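# Four arms sort stickered items into matching-color containers

## Task

Put every item into the container whose color matches the color of the sticker on that item.

## Robot and tools

Robots: four identical i2rt Big YAM arms named arm1, arm2, arm3 and arm4. Each has six revolute joints, a two-finger gripper and a wrist camera sitting on top of the hand. The hand reaches roughly 1.0 m from the joint1 axis. Four fixed room cameras also watch: cam_room_a1, cam_room_a2, cam_room_b1, cam_room_b2. Wrist cameras are arm1_cam_wrist to arm4_cam_wrist.

Frame: one shared scene frame, origin on the floor, +z up, metres. Feet (base_link, each facing its own +x): arm1 at (-0.644, +1.377, +0.914) quat_wxyz (+0.682, +0.007, +0.004, +0.731); arm2 at (-0.655, -0.555, +0.928) quat (+0.747, +0.002, +0.000, -0.665); arm3 at (+0.651, -1.332, +0.868) quat (+0.663, -0.004, -0.006, -0.748); arm4 at (+0.648, +0.477, +0.879) quat (+0.687, +0.001, +0.003, +0.727). The printed "hand" point lies between the finger pads, about 1 cm behind the tips; fingers point along the hand's +z and open along its y. Reported hand positions grow less accurate at long reach.

Tool move: one action for any subset of arms. Keys arm1..arm4 each take an object with "joints", "target" (plus optional "speed"), or both; an arm left out gets nothing new but may keep pushing toward an earlier target. "cameras" is a list of camera names (omitted or ["all"] gives all, [] gives none). 
- "joints": absolute goals per joint, by name: joint1_rad (-2.879 to 2.879, turn about the foot, positive counter-clockwise seen from above, 0 points along the foot's +x), joint2_rad (0 to 3.141, shoulder; 0 = upper arm back and level, positive raises then swings forward), joint3_rad (0 to 3.019, elbow; 0 = folded, positive opens), joint4_rad (-1.692 to 1.57, hand pitch, positive tips fingers up), joint5_rad (-1.57 to 1.57, sideways swing, positive to the arm's right), joint6_rad (-2.094 to 2.094, roll, positive clockwise seen from behind the hand), gripper_m (0 to 0.093 m, absolute fingertip gap). Done tolerances: ±0.045, 0.14, 0.09, 0.055, 0.03, 0.035 rad and ±0.003 m. Joints move at individual rates, so the hand may swing wide between postures.
- "target": one list of seven numbers per arm, [x, y, z, qw, qx, qy, qz], an absolute hand pose in the scene frame in metres (same format as the "hand" line). The hand travels in a straight line from its current hand_target toward it. When "target" is used, "joints" may hold only gripper_m. "speed" (0.002 to 0.5 m/s, default 0.25; rotation up to twice that in rad/s) is valid only with "target". All hand paths in one call finish together, paced by the slowest; each lasts 0.5 to 10 s and is cut off at 10 s. Each step is clipped to 100 mm and 20 degrees from the measured hand, solved by damped IK favouring position; expect errors of a centimetre or more and overspeed near full stretch. Paths ignore obstacles and other arms.

Result lines: per-arm joint_positions, hand, hand_target, Joint velocities (rad/s, gripper m/s; "within noise" when still), joint torques (N m, arm joints only, include gravity, offsets and noise; joints 3 and 4 flip sign beyond ±28), joint_status and hand_status, on_its_own, and a "move" summary such as "move: arm1 done; arm2 time_out". "pictures" lists image order. Arms not named in the call appear under "as last shown" with status "not commanded". Status words: off_target (stopped short, may still push); time_out (each joint keeps a nearby target and keeps pushing; send its reported position to relax it); not_followed / "joint command not followed" / "pose unreachable" (a safety check blocked the arm, the gripper part still runs, and the arm may retry later). An unknown key makes a call invalid; an out-of-range value gets it refused, and a refusal or stop cancels the remaining move, wait and finished_scene calls of that reply.

Gripper: closed on nothing it reads 0.000 to 0.003. Gripping a rigid part it reads a bit narrower (up to 0.005) or sometimes slightly wider than the part. Commanding about 0.005 below the contact reading gives full force (about 50 to 64 N per pad); squeeze soft or round items less. To release, command well above the reading.

Other tools: wait {seconds 0 to 10, cameras}; zoom_image {camera, region [x0, y0, x1, y1] pixels, at most 504 by 504, only on a camera in the latest images}; read_manual {section "licences"}; finished_scene {scene: the current scene number}, irreversible, call only when the items stay packed with the robots idle.

Avoid: pushing items off the work area or onto the floor; dropping or releasing items while moving; hard contact or squeezing between arms (including one gripper closing on another's fingers), since the clearance check can be late and allows fingers, housings and cameras to meet; long pushes, stretched poses or held loads that heat motors (MOTOR HOT near 85 °C, OVER-TEMPERATURE FAULT at 100 °C drops the arm for 30 to 60 s, then resend targets). Items may be nudged by outside pushes now and then. The scene keeps running while the operator thinks, holding the last command.

Each tool is called after "Call:" by a JSON object that holds its "name" and its "arguments", one argument or row to a line.

## Session

Call:
{"name": "move", "arguments": {

}}

Scene clock: 0.00 s.
Joint torques (N m): no reading
Motor temperatures (°C): arm1=[22 24 25 23 21 21 21] | arm2=[24 24 24 22 22 20 23] | arm3=[24 24 23 24 24 23 23] | arm4=[23 21 22 22 25 21 24]
Heat: arm1: hottest joint3_rad 25 °C; arm2: hottest joint1_rad 24 °C; arm3: hottest joint1_rad 24 °C; arm4: hottest joint5_rad 25 °C.
Joint velocities: within noise
arm1.joint_positions: joint1_rad=-0.126 joint2_rad=+0.534 joint3_rad=+1.403 joint4_rad=-1.611 joint5_rad=-0.026 joint6_rad=-0.127 gripper_m=+0.09396
arm1.joint_status: not commanded
arm1.hand: x=-0.6307 y=+1.5344 z=+1.4214 quat_wxyz=(-0.298, +0.671, -0.622, -0.272) (m; scene frame)
arm1.hand_target: x=-0.6306 y=+1.5327 z=+1.4326 quat_wxyz=(-0.308, +0.666, -0.618, -0.280) (m; scene frame)
arm1.hand_status: not commanded
arm2.joint_positions: joint1_rad=-0.045 joint2_rad=+0.390 joint3_rad=+1.428 joint4_rad=-1.186 joint5_rad=+0.166 joint6_rad=-0.774 gripper_m=+0.09396
arm2.joint_status: not commanded
arm2.hand: x=-0.6756 y=-0.6916 z=+1.5578 quat_wxyz=(-0.217, -0.319, -0.688, +0.615) (m; scene frame)
arm2.hand_target: x=-0.6760 y=-0.6854 z=+1.5652 quat_wxyz=(-0.221, -0.317, -0.681, +0.622) (m; scene frame)
arm2.hand_status: not commanded
arm3.joint_positions: joint1_rad=+0.075 joint2_rad=+0.276 joint3_rad=+1.523 joint4_rad=-1.599 joint5_rad=-0.185 joint6_rad=-0.597 gripper_m=+0.09396
arm3.joint_status: not commanded
arm3.hand: x=+0.6803 y=-1.3506 z=+1.4452 quat_wxyz=(-0.326, -0.350, -0.735, +0.481) (m; scene frame)
arm3.hand_target: x=+0.6804 y=-1.3484 z=+1.4507 quat_wxyz=(-0.328, -0.347, -0.731, +0.487) (m; scene frame)
arm3.hand_status: not commanded
arm4.joint_positions: joint1_rad=+0.109 joint2_rad=+0.555 joint3_rad=+1.556 joint4_rad=-1.251 joint5_rad=+0.178 joint6_rad=-0.775 gripper_m=+0.09396
arm4.joint_status: not commanded
arm4.hand: x=+0.6522 y=+0.6599 z=+1.5276 quat_wxyz=(-0.572, +0.731, -0.297, -0.221) (m; scene frame)
arm4.hand_target: x=+0.6531 y=+0.6547 z=+1.5360 quat_wxyz=(-0.580, +0.725, -0.296, -0.226) (m; scene frame)
arm4.hand_status: not commanded
pictures: arm1_cam_wrist, arm2_cam_wrist, arm3_cam_wrist, arm4_cam_wrist, cam_room_a1, cam_room_a2, cam_room_b1, cam_room_b2
Images, in order (width x height): arm1_cam_wrist 672x504, arm2_cam_wrist 672x504, arm3_cam_wrist 672x504, arm4_cam_wrist 672x504, cam_room_a1 672x504, cam_room_a2 672x504, cam_room_b1 672x504, cam_room_b2 672x504.

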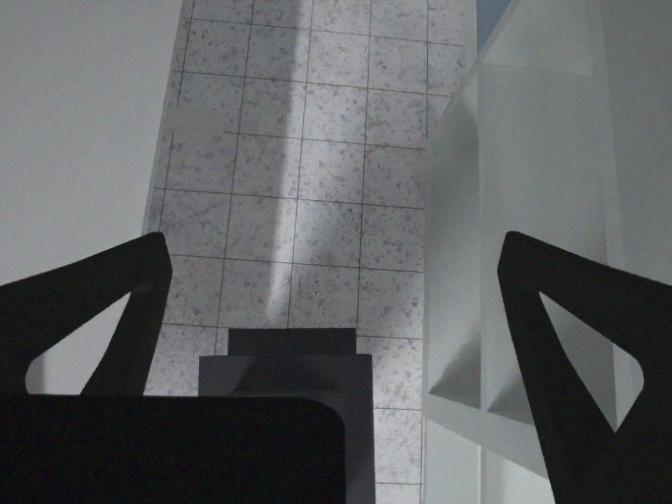

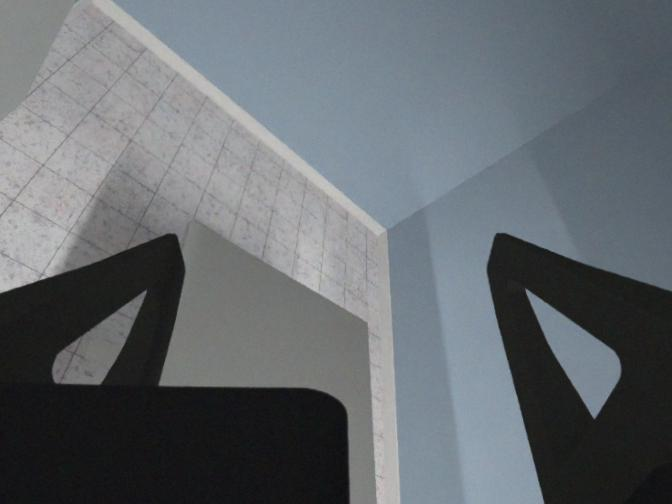

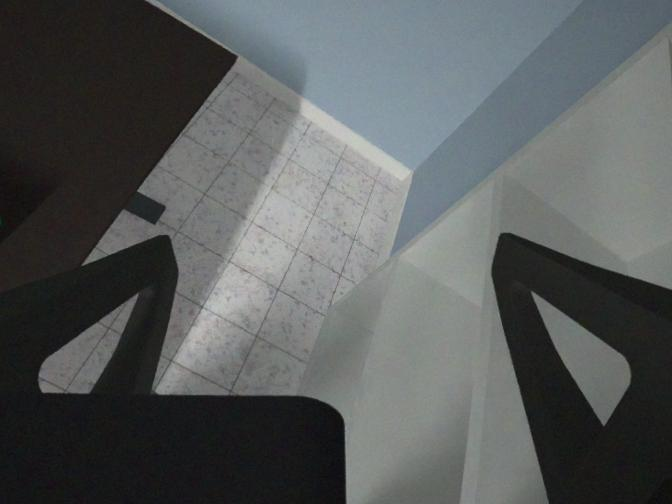

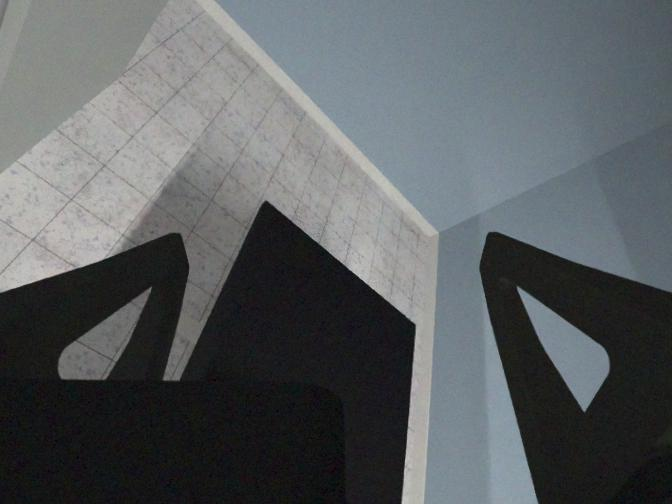

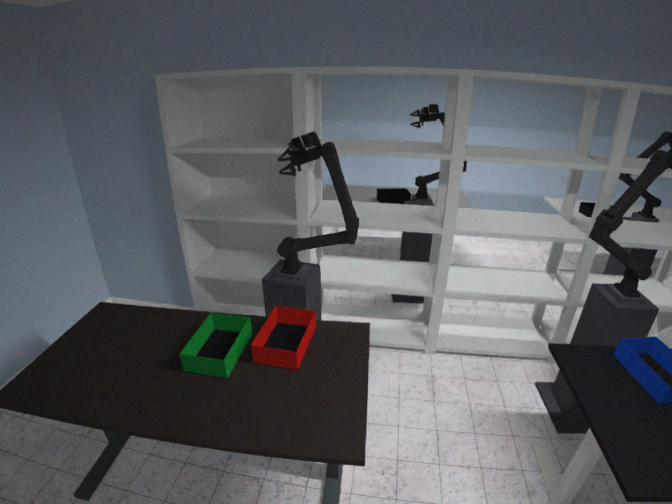

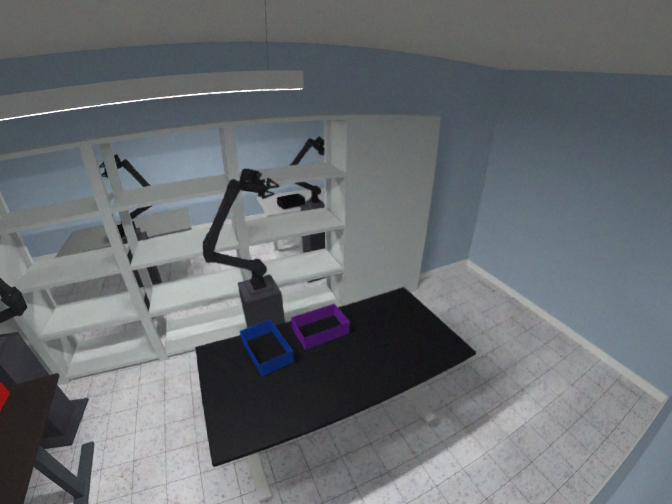

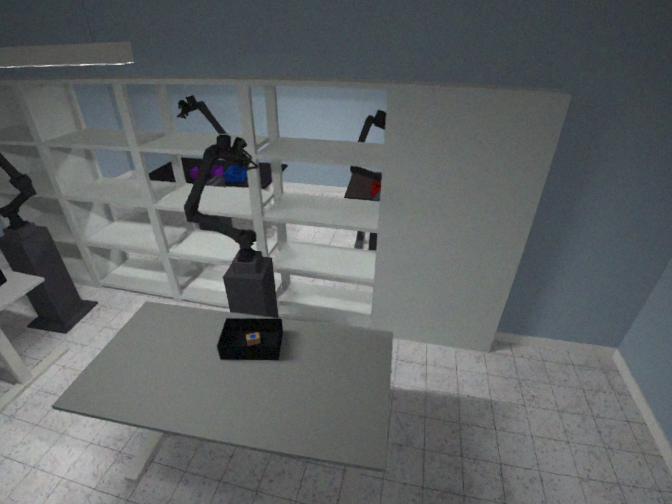

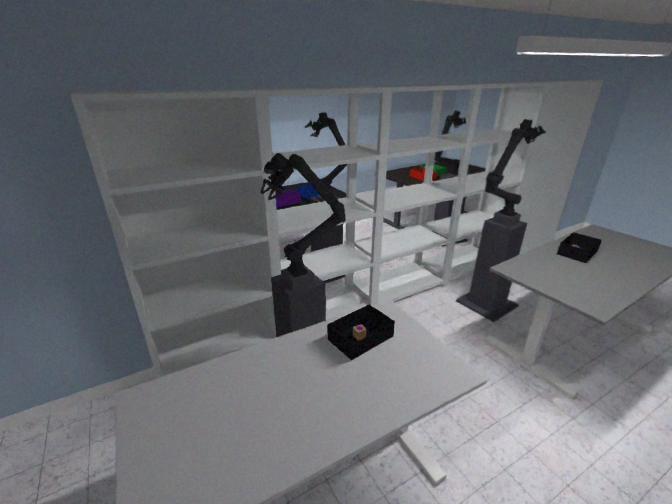

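Call:
{"name": "zoom_image", "arguments": {
  "camera": "cam_room_b2",
  "region": [310, 290, 410, 370]
}}

Call:
{"name": "zoom_image", "arguments": {
  "camera": "cam_room_b1",
  "region": [200, 300, 300, 380]
}}

Call:
{"name": "zoom_image", "arguments": {
  "camera": "cam_room_b2",
  "region": [250, 60, 610, 330]
}}

Call:
{"name": "zoom_image", "arguments": {
  "camera": "cam_room_a1",
  "region": [150, 60, 654, 420]
}}

Call:
{"name": "zoom_image", "arguments": {
  "camera": "cam_room_a2",
  "region": [0, 60, 500, 420]
}}

Call:
{"name": "zoom_image", "arguments": {
  "camera": "cam_room_b1",
  "region": [0, 60, 500, 420]
}}

Scaled by 5.040.

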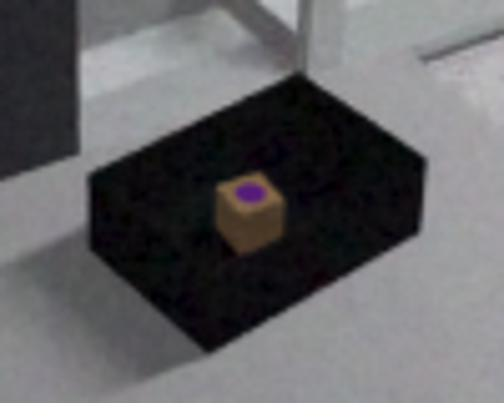

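Scaled by 5.040.

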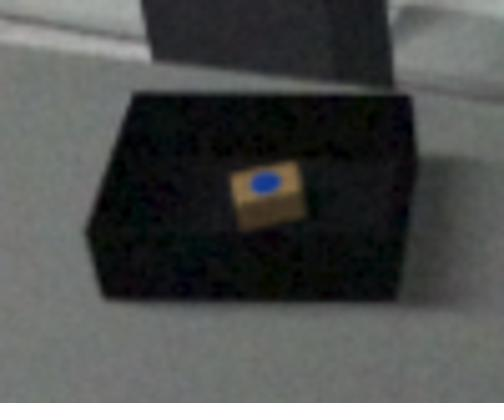

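Scaled by 1.400.

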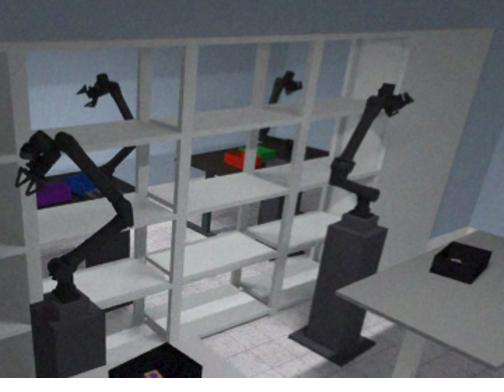

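Scaled by 1.000.

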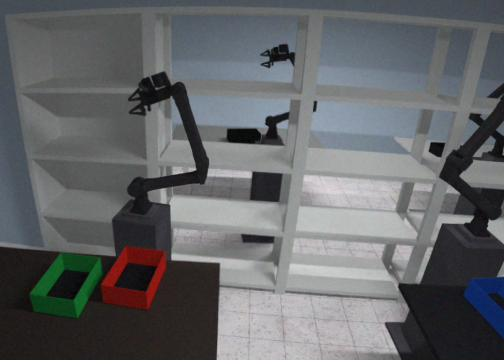

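Scaled by 1.008.

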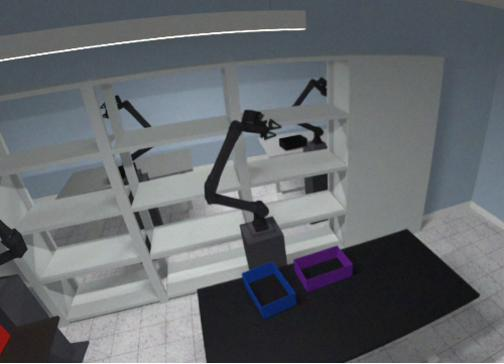

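Scaled by 1.008.

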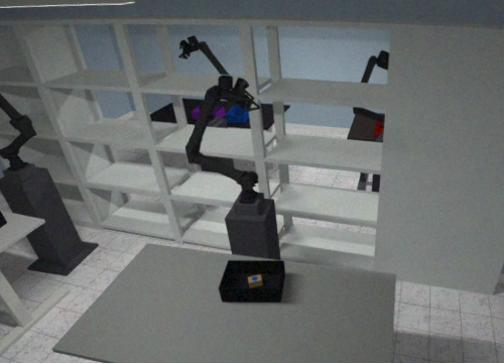

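Call:
{"name": "move", "arguments": {
  "arm1": {"joints": {"joint1_rad": 1.5, "joint2_rad": 1.08, "joint3_rad": 1.187, "joint4_rad": -1.405, "joint5_rad": 0, "joint6_rad": 0}},
  "arm2": {"joints": {"joint1_rad": -1.5, "joint2_rad": 1.08, "joint3_rad": 1.187, "joint4_rad": -1.405, "joint5_rad": 0, "joint6_rad": 0}},
  "arm4": {"joints": {"joint1_rad": -1.5, "joint2_rad": 1.08, "joint3_rad": 1.187, "joint4_rad": -1.405, "joint5_rad": 0, "joint6_rad": 0}}
}}

Scene clock: 74.40 s.
Joint torques (N m): arm1=[-1.38 -6.3 12.88 1.01 0.09 0.11] | arm2=[0.62 -8.47 11.58 0.79 -0.06 0.21] | arm3=[1.38 10.05 5.35 1.96 -0.05 -0.01] | arm4=[0.85 -7.88 10.85 0.03 0.08 0.15]
Motor temperatures (°C): arm1=[22 24 29 24 21 21 21] | arm2=[24 25 27 23 22 20 23] | arm3=[24 25 24 24 24 23 23] | arm4=[23 22 27 22 24 21 24]
Heat: arm1: hottest joint3_rad 29 °C; arm2: hottest joint3_rad 27 °C; arm3: hottest joint2_rad 25 °C; arm4: hottest joint3_rad 27 °C.
move: arm1 done; arm2 done; arm4 done
Joint velocities: within noise
arm1.joint_positions: joint1_rad=+1.498 joint2_rad=+1.097 joint3_rad=+1.166 joint4_rad=-1.410 joint5_rad=-0.002 joint6_rad=-0.007 gripper_m=+0.09398
arm1.joint_status: all done
arm1.hand: x=-0.9857 y=+1.3782 z=+1.2045 quat_wxyz=(-0.001, +0.993, +0.002, -0.122) (m; scene frame)
arm1.hand_target: x=-0.9883 y=+1.3777 z=+1.2200 quat_wxyz=(-0.001, +0.990, -0.001, -0.144) (m; scene frame)
arm1.hand_status: not commanded
arm2.joint_positions: joint1_rad=-1.500 joint2_rad=+1.083 joint3_rad=+1.187 joint4_rad=-1.393 joint5_rad=+0.001 joint6_rad=-0.013 gripper_m=+0.09397
arm2.joint_status: all done
arm2.hand: x=-1.0021 y=-0.6215 z=+1.2276 quat_wxyz=(-0.010, -0.985, -0.100, +0.139) (m; scene frame)
arm2.hand_target: x=-0.9988 y=-0.6209 z=+1.2279 quat_wxyz=(-0.011, -0.986, -0.093, +0.134) (m; scene frame)
arm2.hand_status: not commanded
arm3: as last shown
arm4.joint_positions: joint1_rad=-1.500 joint2_rad=+1.088 joint3_rad=+1.159 joint4_rad=-1.394 joint5_rad=+0.001 joint6_rad=-0.013 gripper_m=+0.09398
arm4.joint_status: all done
arm4.hand: x=+0.9939 y=+0.5218 z=+1.1638 quat_wxyz=(-0.121, +0.070, -0.990, -0.005) (m; scene frame)
arm4.hand_target: x=+0.9958 y=+0.5223 z=+1.1779 quat_wxyz=(-0.133, +0.063, -0.989, -0.007) (m; scene frame)
arm4.hand_status: not commanded
pictures: arm1_cam_wrist, arm2_cam_wrist, arm3_cam_wrist, arm4_cam_wrist, cam_room_a1, cam_room_a2, cam_room_b1, cam_room_b2
Images, in order (width x height): arm1_cam_wrist 672x504, arm2_cam_wrist 672x504, arm3_cam_wrist 672x504, arm4_cam_wrist 672x504, cam_room_a1 672x504, cam_room_a2 672x504, cam_room_b1 672x504, cam_room_b2 672x504.

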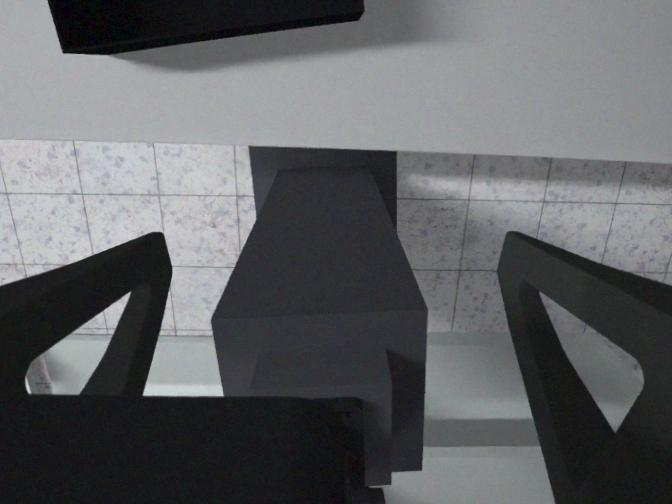

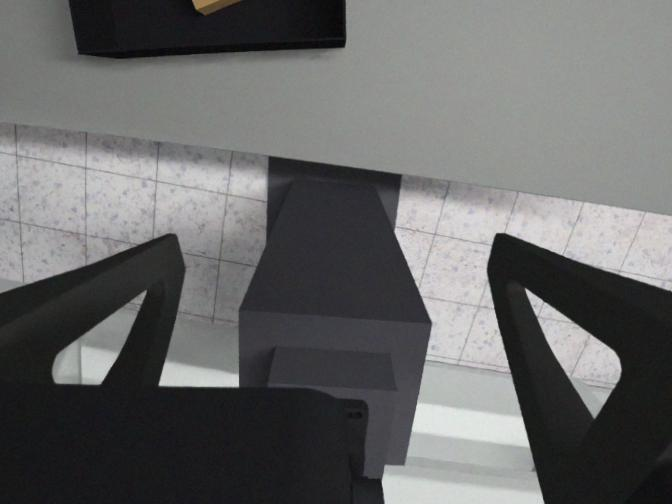

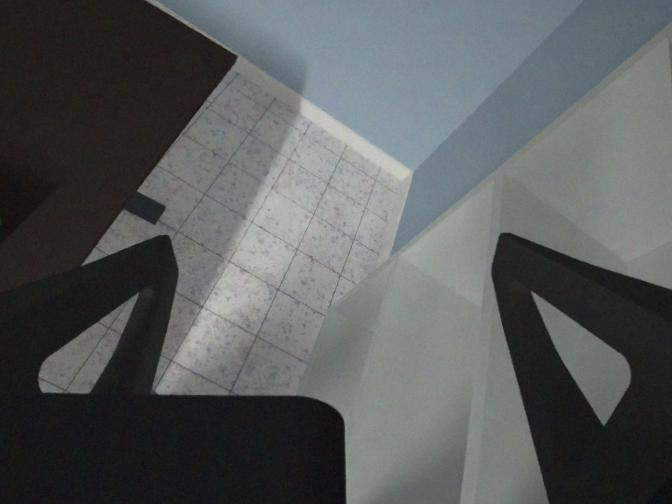

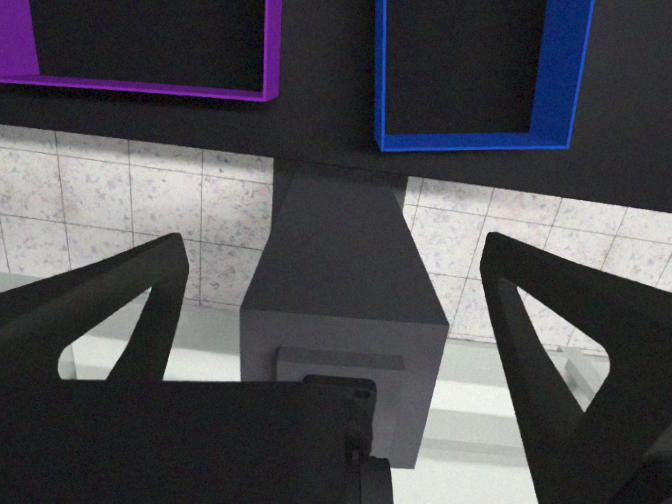

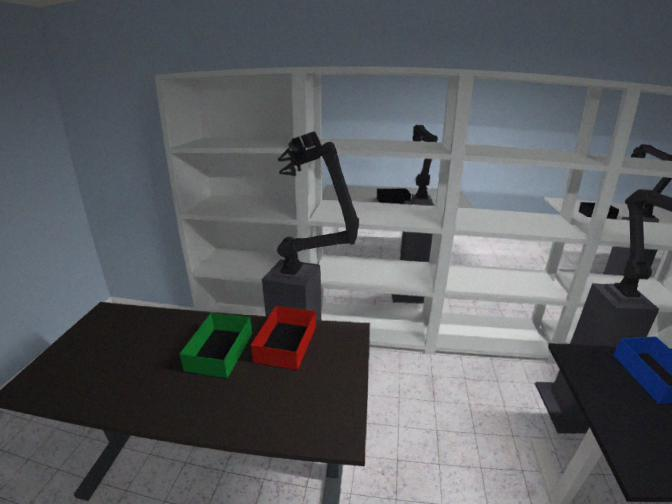

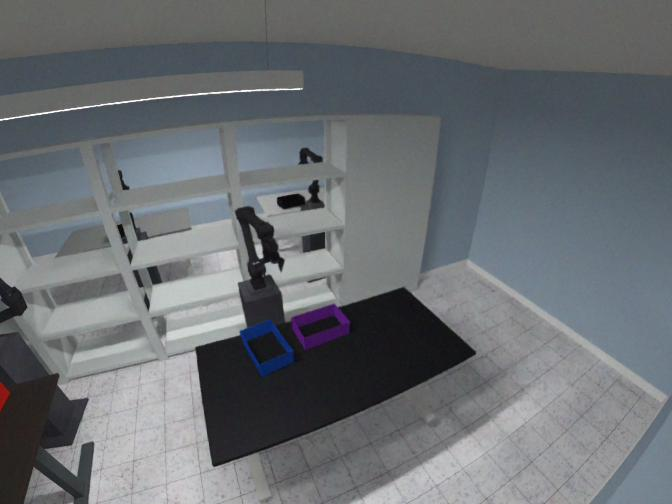

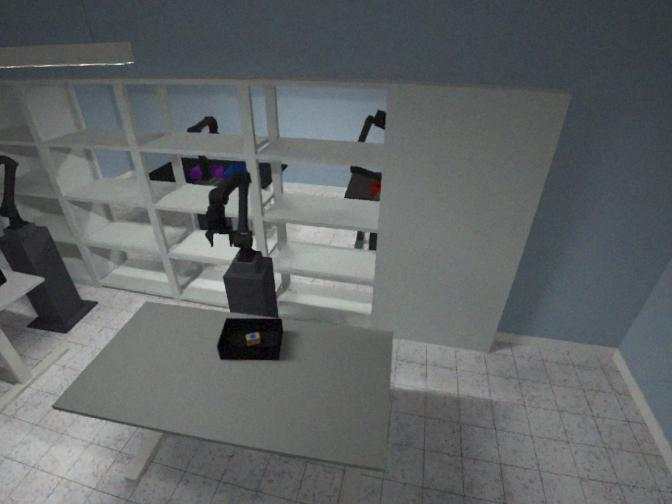

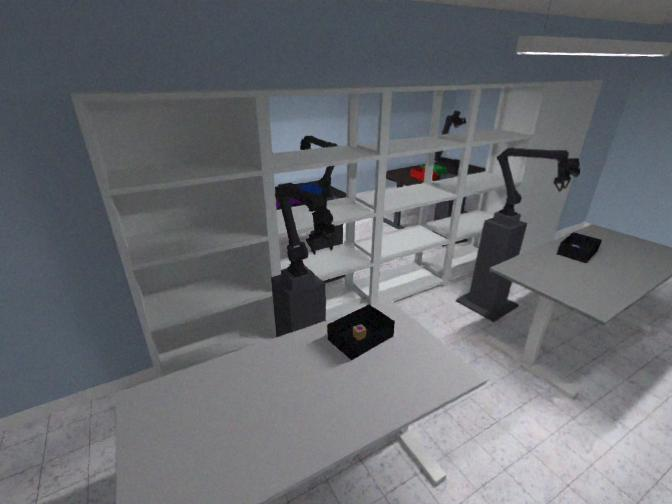

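Call:
{"name": "move", "arguments": {
  "arm1": {"joints": {"joint1_rad": 1.5, "joint2_rad": 0.719, "joint3_rad": 1.015, "joint4_rad": -1.196, "joint5_rad": 0, "joint6_rad": 0}},
  "arm2": {"joints": {"joint1_rad": -1.5, "joint2_rad": 0.719, "joint3_rad": 1.015, "joint4_rad": -1.196, "joint5_rad": 0, "joint6_rad": 0}},
  "arm3": {"joints": {"joint1_rad": 1.5, "joint2_rad": 0.719, "joint3_rad": 1.015, "joint4_rad": -1.196, "joint5_rad": 0, "joint6_rad": 0}},
  "arm4": {"joints": {"joint1_rad": -1.5, "joint2_rad": 0.719, "joint3_rad": 1.015, "joint4_rad": -1.196, "joint5_rad": 0, "joint6_rad": 0}},
  "cameras": ["arm1_cam_wrist", "arm2_cam_wrist", "arm3_cam_wrist", "arm4_cam_wrist"]
}}

Scene clock: 95.07 s.
Joint torques (N m): arm1=[-1.08 1.32 11.74 2.11 0.06 0.13] | arm2=[0.73 -1.85 11.02 2.73 -0.05 0.2] | arm3=[1.85 -1.55 10.69 1.62 0.06 0.03] | arm4=[0.79 -1.14 9.24 1.62 0.05 0.16]
Motor temperatures (°C): arm1=[22 24 32 23 21 21 21] | arm2=[24 25 29 22 22 20 23] | arm3=[24 25 25 24 24 23 23] | arm4=[23 22 28 22 24 21 24]
Heat: arm1: hottest joint3_rad 32 °C; arm2: hottest joint3_rad 29 °C; arm3: hottest joint2_rad 25 °C; arm4: hottest joint3_rad 28 °C.
move: arm1 done; arm2 done; arm3 done; arm4 done
Joint velocities: within noise
arm1.joint_positions: joint1_rad=+1.498 joint2_rad=+0.712 joint3_rad=+1.006 joint4_rad=-1.216 joint5_rad=-0.002 joint6_rad=-0.007 gripper_m=+0.09398
arm1.joint_status: all done
arm1.hand: x=-0.9320 y=+1.3778 z=+1.2629 quat_wxyz=(-0.002, +0.945, +0.002, -0.326) (m; scene frame)
arm1.hand_target: x=-0.9380 y=+1.3775 z=+1.2685 quat_wxyz=(-0.002, +0.942, -0.001, -0.337) (m; scene frame)
arm1.hand_status: not commanded
arm2.joint_positions: joint1_rad=-1.500 joint2_rad=+0.710 joint3_rad=+1.024 joint4_rad=-1.213 joint5_rad=+0.001 joint6_rad=-0.013 gripper_m=+0.09397
arm2.joint_status: all done
arm2.hand: x=-0.9457 y=-0.6109 z=+1.2818 quat_wxyz=(-0.027, -0.940, -0.095, +0.327) (m; scene frame)
arm2.hand_target: x=-0.9504 y=-0.6119 z=+1.2772 quat_wxyz=(-0.029, -0.940, -0.089, +0.327) (m; scene frame)
arm2.hand_status: not commanded
arm3.joint_positions: joint1_rad=+1.491 joint2_rad=+0.714 joint3_rad=+0.998 joint4_rad=-1.207 joint5_rad=-0.001 joint6_rad=-0.008 gripper_m=+0.09398
arm3.joint_status: all done
arm3.hand: x=+0.9396 y=-1.3861 z=+1.2092 quat_wxyz=(-0.317, -0.089, -0.943, +0.039) (m; scene frame)
arm3.hand_target: x=+0.9448 y=-1.3843 z=+1.2184 quat_wxyz=(-0.329, -0.088, -0.940, +0.038) (m; scene frame)
arm3.hand_status: not commanded
arm4.joint_positions: joint1_rad=-1.500 joint2_rad=+0.710 joint3_rad=+1.014 joint4_rad=-1.212 joint5_rad=+0.001 joint6_rad=-0.013 gripper_m=+0.09398
arm4.joint_status: all done
arm4.hand: x=+0.9418 y=+0.5153 z=+1.2269 quat_wxyz=(-0.322, +0.067, -0.944, -0.017) (m; scene frame)
arm4.hand_target: x=+0.9470 y=+0.5161 z=+1.2275 quat_wxyz=(-0.326, +0.061, -0.943, -0.019) (m; scene frame)
arm4.hand_status: not commanded
pictures: arm1_cam_wrist, arm2_cam_wrist, arm3_cam_wrist, arm4_cam_wrist
Images, in order (width x height): arm1_cam_wrist 672x504, arm2_cam_wrist 672x504, arm3_cam_wrist 672x504, arm4_cam_wrist 672x504.

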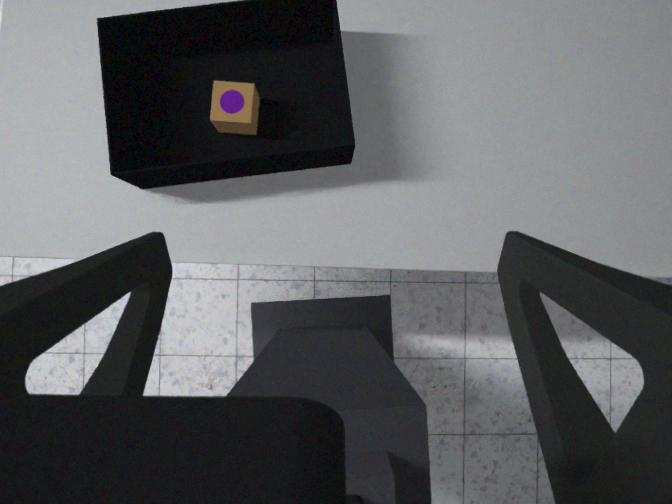

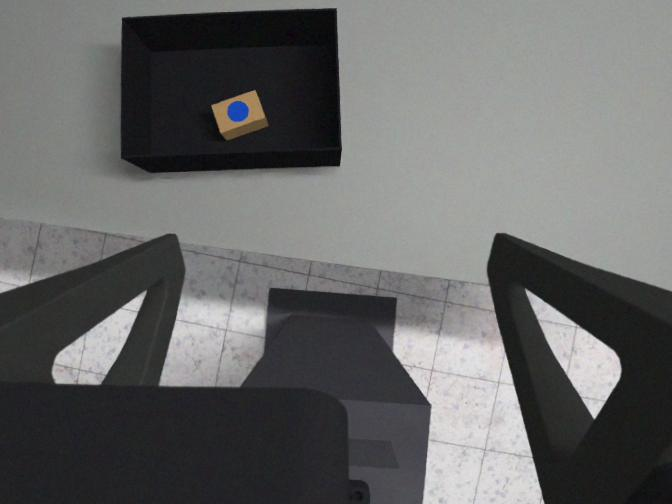

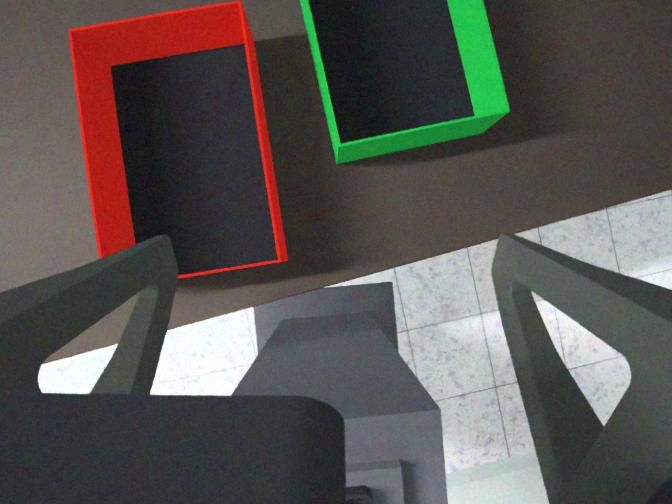

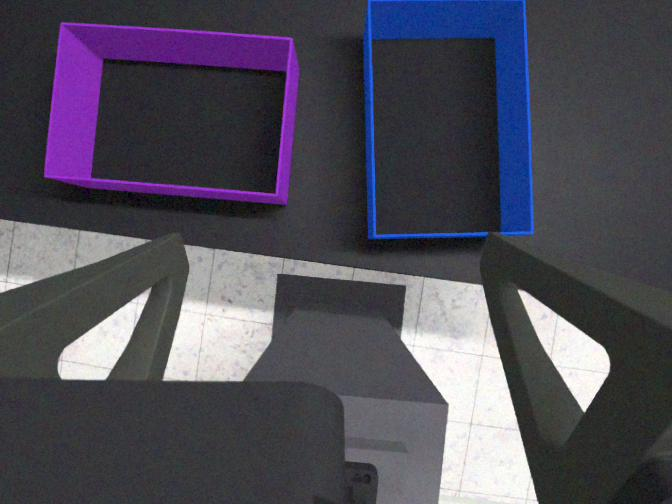

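Call:
{"name": "move", "arguments": {
  "arm1": {"joints": {"joint2_rad": 0.665, "joint3_rad": 0.730, "joint4_rad": -0.965}},
  "cameras": ["arm1_cam_wrist"]
}}

Call:
{"name": "zoom_image", "arguments": {
  "camera": "arm1_cam_wrist",
  "region": [60, 0, 460, 300]
}}

Call:
{"name": "move", "arguments": {
  "arm1": {"joints": {"joint2_rad": 0.526, "joint3_rad": 0.708, "joint4_rad": -0.832}},
  "cameras": ["arm1_cam_wrist"]
}}

Call:
{"name": "zoom_image", "arguments": {
  "camera": "arm1_cam_wrist",
  "region": [60, 0, 460, 300]
}}

Scene clock: 125.80 s.
Joint torques (N m): arm1=[-1.61 0.67 12.85 2.18 0.09 0.12] | arm2=[0.85 -2.02 11.02 2.74 -0.06 0.2] | arm3=[1.85 -1.44 10.66 1.61 0.07 0.03] | arm4=[0.38 -1.08 9.13 1.61 0.05 0.14]
Motor temperatures (°C): arm1=[22 24 32 24 21 21 21] | arm2=[24 25 30 23 22 20 23] | arm3=[24 25 27 24 24 23 23] | arm4=[23 22 29 22 24 21 24]
Heat: arm1: hottest joint3_rad 32 °C; arm2: hottest joint3_rad 30 °C; arm3: hottest joint3_rad 27 °C; arm4: hottest joint3_rad 29 °C.
move: arm1 done
Joint velocities: within noise
arm1.joint_positions: joint1_rad=+1.498 joint2_rad=+0.664 joint3_rad=+0.715 joint4_rad=-0.985 joint5_rad=-0.002 joint6_rad=-0.007 gripper_m=+0.09398
arm1.joint_status: all done
arm1.hand: x=-0.9330 y=+1.3781 z=+1.1576 quat_wxyz=(-0.002, +0.947, +0.002, -0.320) (m; scene frame)
arm1.hand_target: x=-0.9396 y=+1.3777 z=+1.1685 quat_wxyz=(-0.002, +0.942, -0.001, -0.337) (m; scene frame)
arm1.hand_status: not commanded
arm2, arm3, arm4: as last shown
pictures: arm1_cam_wrist
Images, in order (width x height): arm1_cam_wrist 672x504.

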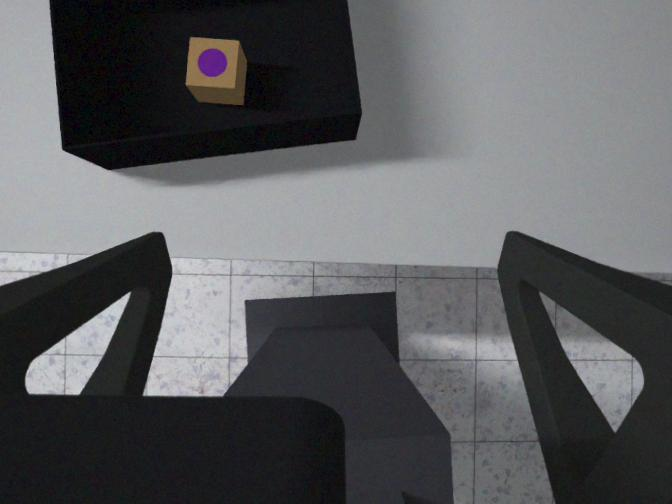

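Scaled by 1.260.

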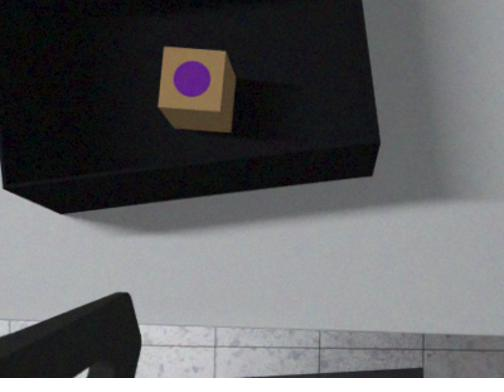

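Scene clock: 126.60 s.
Joint torques (N m): arm1=[-1.79 3.37 12.42 2.36 0.09 0.05] | arm2=[0.67 -2.02 11.02 2.73 -0.05 0.2] | arm3=[1.85 -1.49 10.66 1.65 0.07 0.04] | arm4=[0.09 -1.08 9.11 1.62 0.05 0.14]
Motor temperatures (°C): arm1=[22 24 32 24 21 21 21] | arm2=[24 25 30 23 22 20 23] | arm3=[24 25 27 24 24 23 23] | arm4=[23 22 29 22 24 21 24]
Heat: arm1: hottest joint3_rad 32 °C; arm2: hottest joint3_rad 30 °C; arm3: hottest joint3_rad 27 °C; arm4: hottest joint3_rad 29 °C.
move: arm1 done
Joint velocities: within noise
arm1.joint_positions: joint1_rad=+1.498 joint2_rad=+0.518 joint3_rad=+0.699 joint4_rad=-0.853 joint5_rad=-0.002 joint6_rad=-0.007 gripper_m=+0.09398
arm1.joint_status: all done
arm1.hand: x=-0.9337 y=+1.3779 z=+1.2111 quat_wxyz=(-0.003, +0.897, +0.002, -0.441) (m; scene frame)
arm1.hand_target: x=-0.9388 y=+1.3776 z=+1.2182 quat_wxyz=(-0.002, +0.892, +0.000, -0.451) (m; scene frame)
arm1.hand_status: not commanded
arm2, arm3, arm4: as last shown
pictures: arm1_cam_wrist
Images, in order (width x height): arm1_cam_wrist 672x504.

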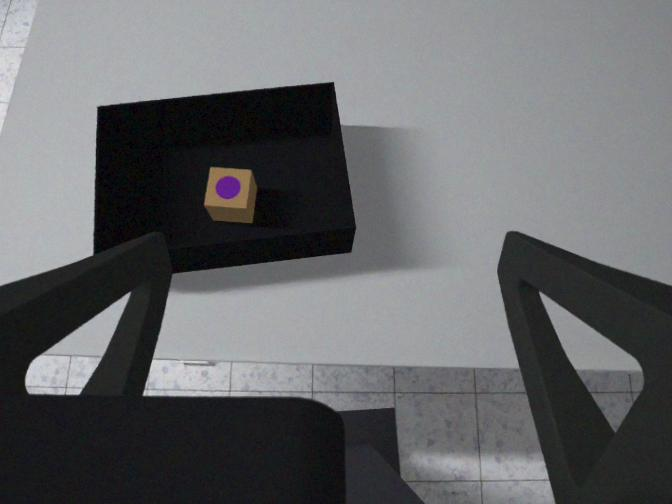

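Scaled by 1.260.

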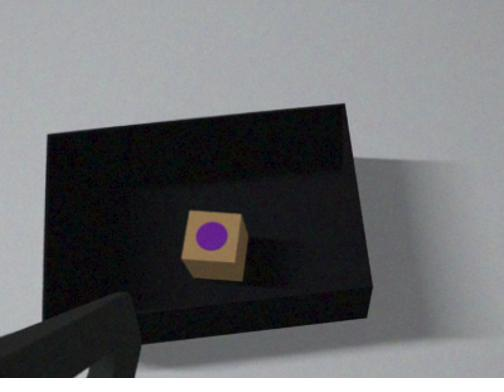

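Call:
{"name": "move", "arguments": {
  "arm1": {"target": [-1.165, 1.237, 0.95, 0, 1, 0, 0], "speed": 0.3},
  "cameras": ["arm1_cam_wrist", "cam_room_b2"]
}}

Scene clock: 186.63 s.
Joint torques (N m): arm1=[-1.03 -15.56 12.81 0.12 -0.02 0.13] | arm2=[0.67 -2.08 11.04 2.76 -0.06 0.2] | arm3=[1.85 -1.38 10.66 1.68 0.06 0.04] | arm4=[0.67 -1.2 9.2 1.55 0.05 0.17]
Motor temperatures (°C): arm1=[22 24 35 24 21 21 21] | arm2=[24 24 31 23 22 20 23] | arm3=[24 24 29 24 24 23 23] | arm4=[23 22 30 22 24 21 24]
Heat: arm1: hottest joint3_rad 35 °C; arm2: hottest joint3_rad 31 °C; arm3: hottest joint3_rad 29 °C; arm4: hottest joint3_rad 30 °C.
move: arm1 off_target
Joint velocities: within noise
arm1.joint_positions: joint1_rad=+1.755 joint2_rad=+1.917 joint3_rad=+1.339 joint4_rad=-1.051 joint5_rad=-0.005 joint6_rad=+0.253 gripper_m=+0.09398
arm1.joint_status: not commanded
arm1.hand: x=-1.1466 y=+1.2469 z=+0.9310 quat_wxyz=(-0.006, +1.000, +0.000, +0.021) (m; scene frame)
arm1.hand_target: x=-1.1641 y=+1.2373 z=+0.9504 quat_wxyz=(+0.000, +1.000, +0.000, +0.000) (m; scene frame)
arm1.hand_status: off_target (0.028 m and 2.5 deg from the pose sent, 0.376 m and 52.4 deg at the start)
arm2, arm3, arm4: as last shown
pictures: arm1_cam_wrist, cam_room_b2
Images, in order (width x height): arm1_cam_wrist 672x504, cam_room_b2 672x504.

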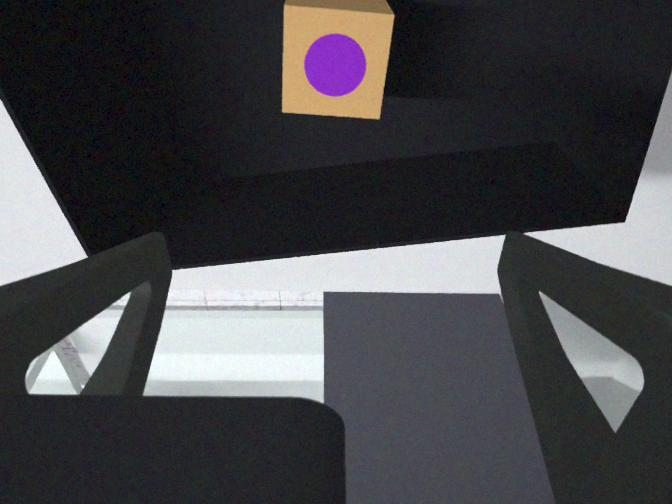

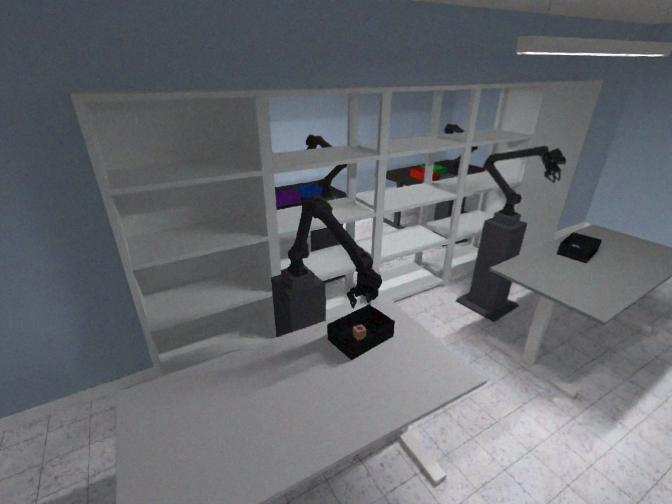

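Call:
{"name": "move", "arguments": {
  "arm1": {"target": [-1.160, 1.237, 0.80, 0, 1, 0, 0], "speed": 0.25},
  "cameras": ["arm1_cam_wrist"]
}}

Scene clock: 217.77 s.
Joint torques (N m): arm1=[-0.85 -17.2 7.38 0.69 -0.02 0.13] | arm2=[0.73 -1.96 11 2.71 -0.05 0.19] | arm3=[1.96 -1.55 10.63 1.61 0.06 0.02] | arm4=[0.67 -1.79 9.07 1.51 0.06 0.13]
Motor temperatures (°C): arm1=[22 25 36 23 21 21 21] | arm2=[24 24 31 23 22 20 23] | arm3=[24 24 30 24 24 23 23] | arm4=[23 21 30 22 24 21 24]
Heat: arm1: hottest joint3_rad 36 °C; arm2: hottest joint3_rad 31 °C; arm3: hottest joint3_rad 30 °C; arm4: hottest joint3_rad 30 °C.
move: arm1 off_target
Joint velocities: within noise
arm1.joint_positions: joint1_rad=+1.757 joint2_rad=+2.156 joint3_rad=+1.288 joint4_rad=-0.747 joint5_rad=-0.006 joint6_rad=+0.258 gripper_m=+0.09398
arm1.joint_status: not commanded
arm1.hand: x=-1.1523 y=+1.2453 z=+0.7930 quat_wxyz=(-0.004, +1.000, -0.002, +0.014) (m; scene frame)
arm1.hand_target: x=-1.1599 y=+1.2369 z=+0.8002 quat_wxyz=(+0.000, +1.000, +0.000, +0.000) (m; scene frame)
arm1.hand_status: off_target (0.013 m and 1.7 deg from the pose sent, 0.132 m and 2.5 deg at the start)
arm2, arm3, arm4: as last shown
pictures: arm1_cam_wrist
Images, in order (width x height): arm1_cam_wrist 672x504.

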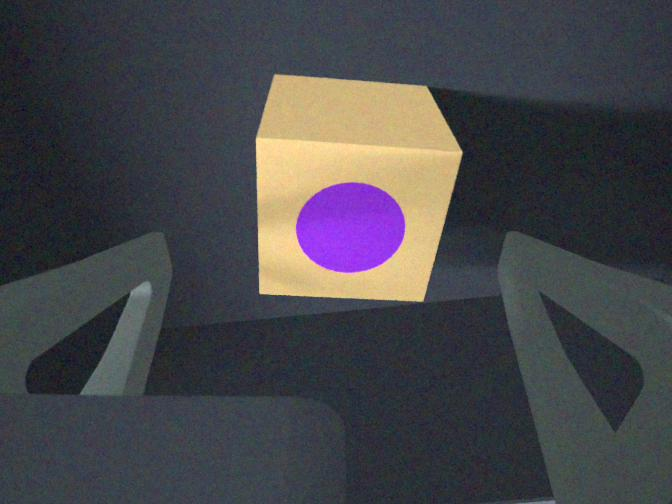

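Call:
{"name": "move", "arguments": {
  "arm1": {"target": [-1.156, 1.2415, 0.748, 0, 1, 0, 0], "speed": 0.15},
  "cameras": ["arm1_cam_wrist"]
}}

Scene clock: 231.77 s.
Joint torques (N m): arm1=[-1.55 -15.97 6.28 0.88 0.03 0.08] | arm2=[0.73 -1.96 11.02 2.77 -0.05 0.2] | arm3=[1.79 -1.38 10.62 1.65 0.06 0.03] | arm4=[0.62 -1.32 9.25 1.5 0.04 0.14]
Motor temperatures (°C): arm1=[22 25 34 23 21 21 21] | arm2=[24 24 31 23 22 20 23] | arm3=[24 24 30 24 24 23 23] | arm4=[23 21 30 22 24 21 24]
Heat: arm1: hottest joint3_rad 34 °C; arm2: hottest joint3_rad 31 °C; arm3: hottest joint3_rad 30 °C; arm4: hottest joint3_rad 30 °C.
move: arm1 done
Joint velocities: within noise
arm1.joint_positions: joint1_rad=+1.757 joint2_rad=+2.240 joint3_rad=+1.283 joint4_rad=-0.642 joint5_rad=-0.006 joint6_rad=+0.258 gripper_m=+0.09398
arm1.joint_status: not commanded
arm1.hand: x=-1.1523 y=+1.2456 z=+0.7488 quat_wxyz=(-0.002, +1.000, -0.002, +0.007) (m; scene frame)
arm1.hand_target: x=-1.1559 y=+1.2414 z=+0.7481 quat_wxyz=(+0.000, +1.000, +0.000, +0.000) (m; scene frame)
arm1.hand_status: done (0.006 m and 0.8 deg from the pose sent, 0.045 m and 1.7 deg at the start)
arm2, arm3, arm4: as last shown
pictures: arm1_cam_wrist
Images, in order (width x height): arm1_cam_wrist 672x504.

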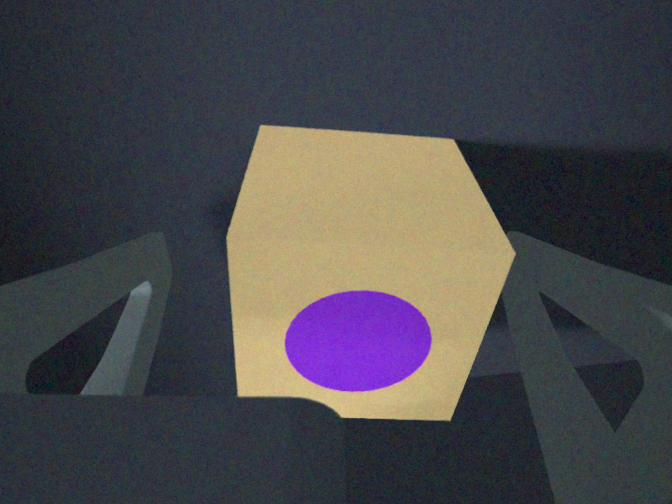

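Call:
{"name": "move", "arguments": {
  "arm1": {"joints": {"gripper_m": 0.050}},
  "cameras": ["arm1_cam_wrist"]
}}

Scene clock: 235.77 s.
Joint torques (N m): arm1=[-1.38 -15.85 6.37 0.68 0 0.04] | arm2=[0.56 -2.02 11 2.74 -0.06 0.21] | arm3=[1.85 -1.38 10.69 1.66 0.06 0.02] | arm4=[0.73 -0.91 9.1 1.58 0.04 0.16]
Motor temperatures (°C): arm1=[22 25 33 23 21 21 21] | arm2=[24 24 31 23 22 20 23] | arm3=[24 24 30 24 24 23 23] | arm4=[23 21 30 22 24 21 24]
Heat: arm1: hottest joint3_rad 33 °C; arm2: hottest joint3_rad 31 °C; arm3: hottest joint3_rad 30 °C; arm4: hottest joint3_rad 30 °C.
move: arm1 off_target
Joint velocities: within noise
arm1.joint_positions: joint1_rad=+1.757 joint2_rad=+2.240 joint3_rad=+1.283 joint4_rad=-0.642 joint5_rad=-0.006 joint6_rad=+0.258 gripper_m=+0.05302
arm1.joint_status: gripper_m off_target (ended at +0.05305, target +0.05000)
arm1.hand: x=-1.1523 y=+1.2454 z=+0.7488 quat_wxyz=(-0.002, +1.000, -0.002, +0.007) (m; scene frame)
arm1.hand_target: x=-1.1559 y=+1.2414 z=+0.7481 quat_wxyz=(+0.000, +1.000, +0.000, +0.000) (m; scene frame)
arm1.hand_status: not commanded
arm2, arm3, arm4: as last shown
pictures: arm1_cam_wrist
Images, in order (width x height): arm1_cam_wrist 672x504.

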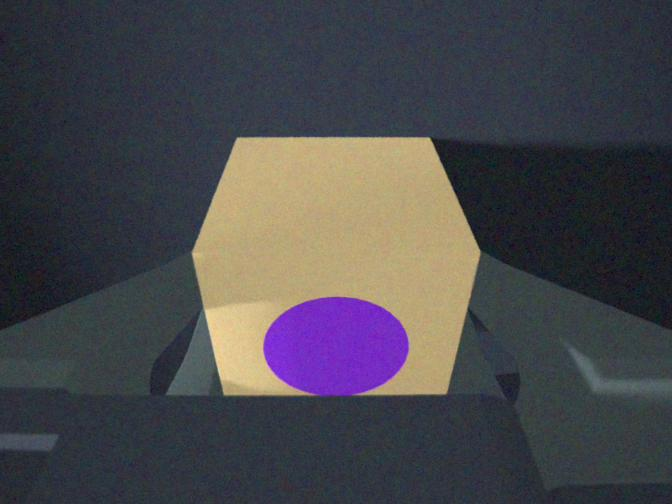

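Call:
{"name": "move", "arguments": {
  "arm1": {"target": [-1.156, 1.2415, 1.0, 0, 1, 0, 0], "joints": {"gripper_m": 0.046}, "speed": 0.25},
  "cameras": ["arm1_cam_wrist"]
}}

Scene clock: 245.97 s.
Joint torques (N m): arm1=[-1.32 -14.68 13.26 -0.1 0.07 0] | arm2=[0.85 -1.96 11.06 2.77 -0.05 0.2] | arm3=[2.02 -1.49 10.65 1.65 0.06 0.02] | arm4=[0.73 -1.26 9.07 1.61 0.05 0.17]
Motor temperatures (°C): arm1=[22 26 33 23 21 21 22] | arm2=[24 24 31 23 22 20 23] | arm3=[24 24 30 24 24 23 23] | arm4=[23 21 30 22 24 21 24]
Heat: arm1: hottest joint3_rad 33 °C; arm2: hottest joint3_rad 31 °C; arm3: hottest joint3_rad 30 °C; arm4: hottest joint3_rad 30 °C.
move: arm1 off_target
Joint velocities: within noise
arm1.joint_positions: joint1_rad=+1.757 joint2_rad=+1.839 joint3_rad=+1.369 joint4_rad=-1.156 joint5_rad=-0.006 joint6_rad=+0.258 gripper_m=+0.05302
arm1.joint_status: gripper_m off_target (ended at +0.05302, target +0.04600)
arm1.hand: x=-1.1404 y=+1.2470 z=+0.9805 quat_wxyz=(-0.005, +1.000, -0.002, +0.020) (m; scene frame)
arm1.hand_target: x=-1.1551 y=+1.2416 z=+1.0002 quat_wxyz=(+0.000, +1.000, +0.000, +0.000) (m; scene frame)
arm1.hand_status: off_target (0.026 m and 2.4 deg from the pose sent, 0.251 m and 0.8 deg at the start)
arm2, arm3, arm4: as last shown
pictures: arm1_cam_wrist
Images, in order (width x height): arm1_cam_wrist 672x504.

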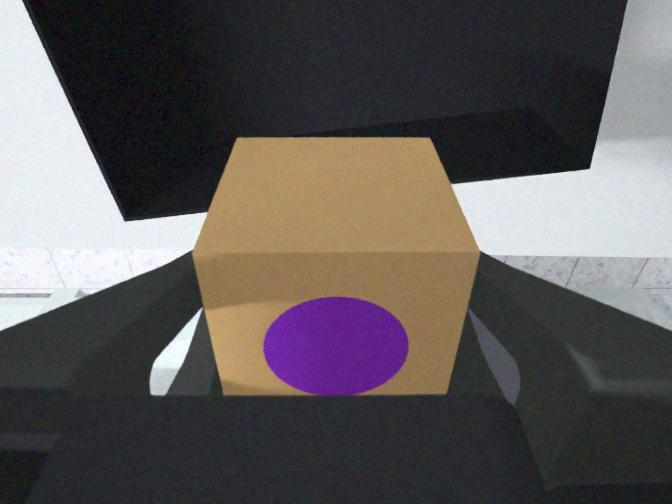

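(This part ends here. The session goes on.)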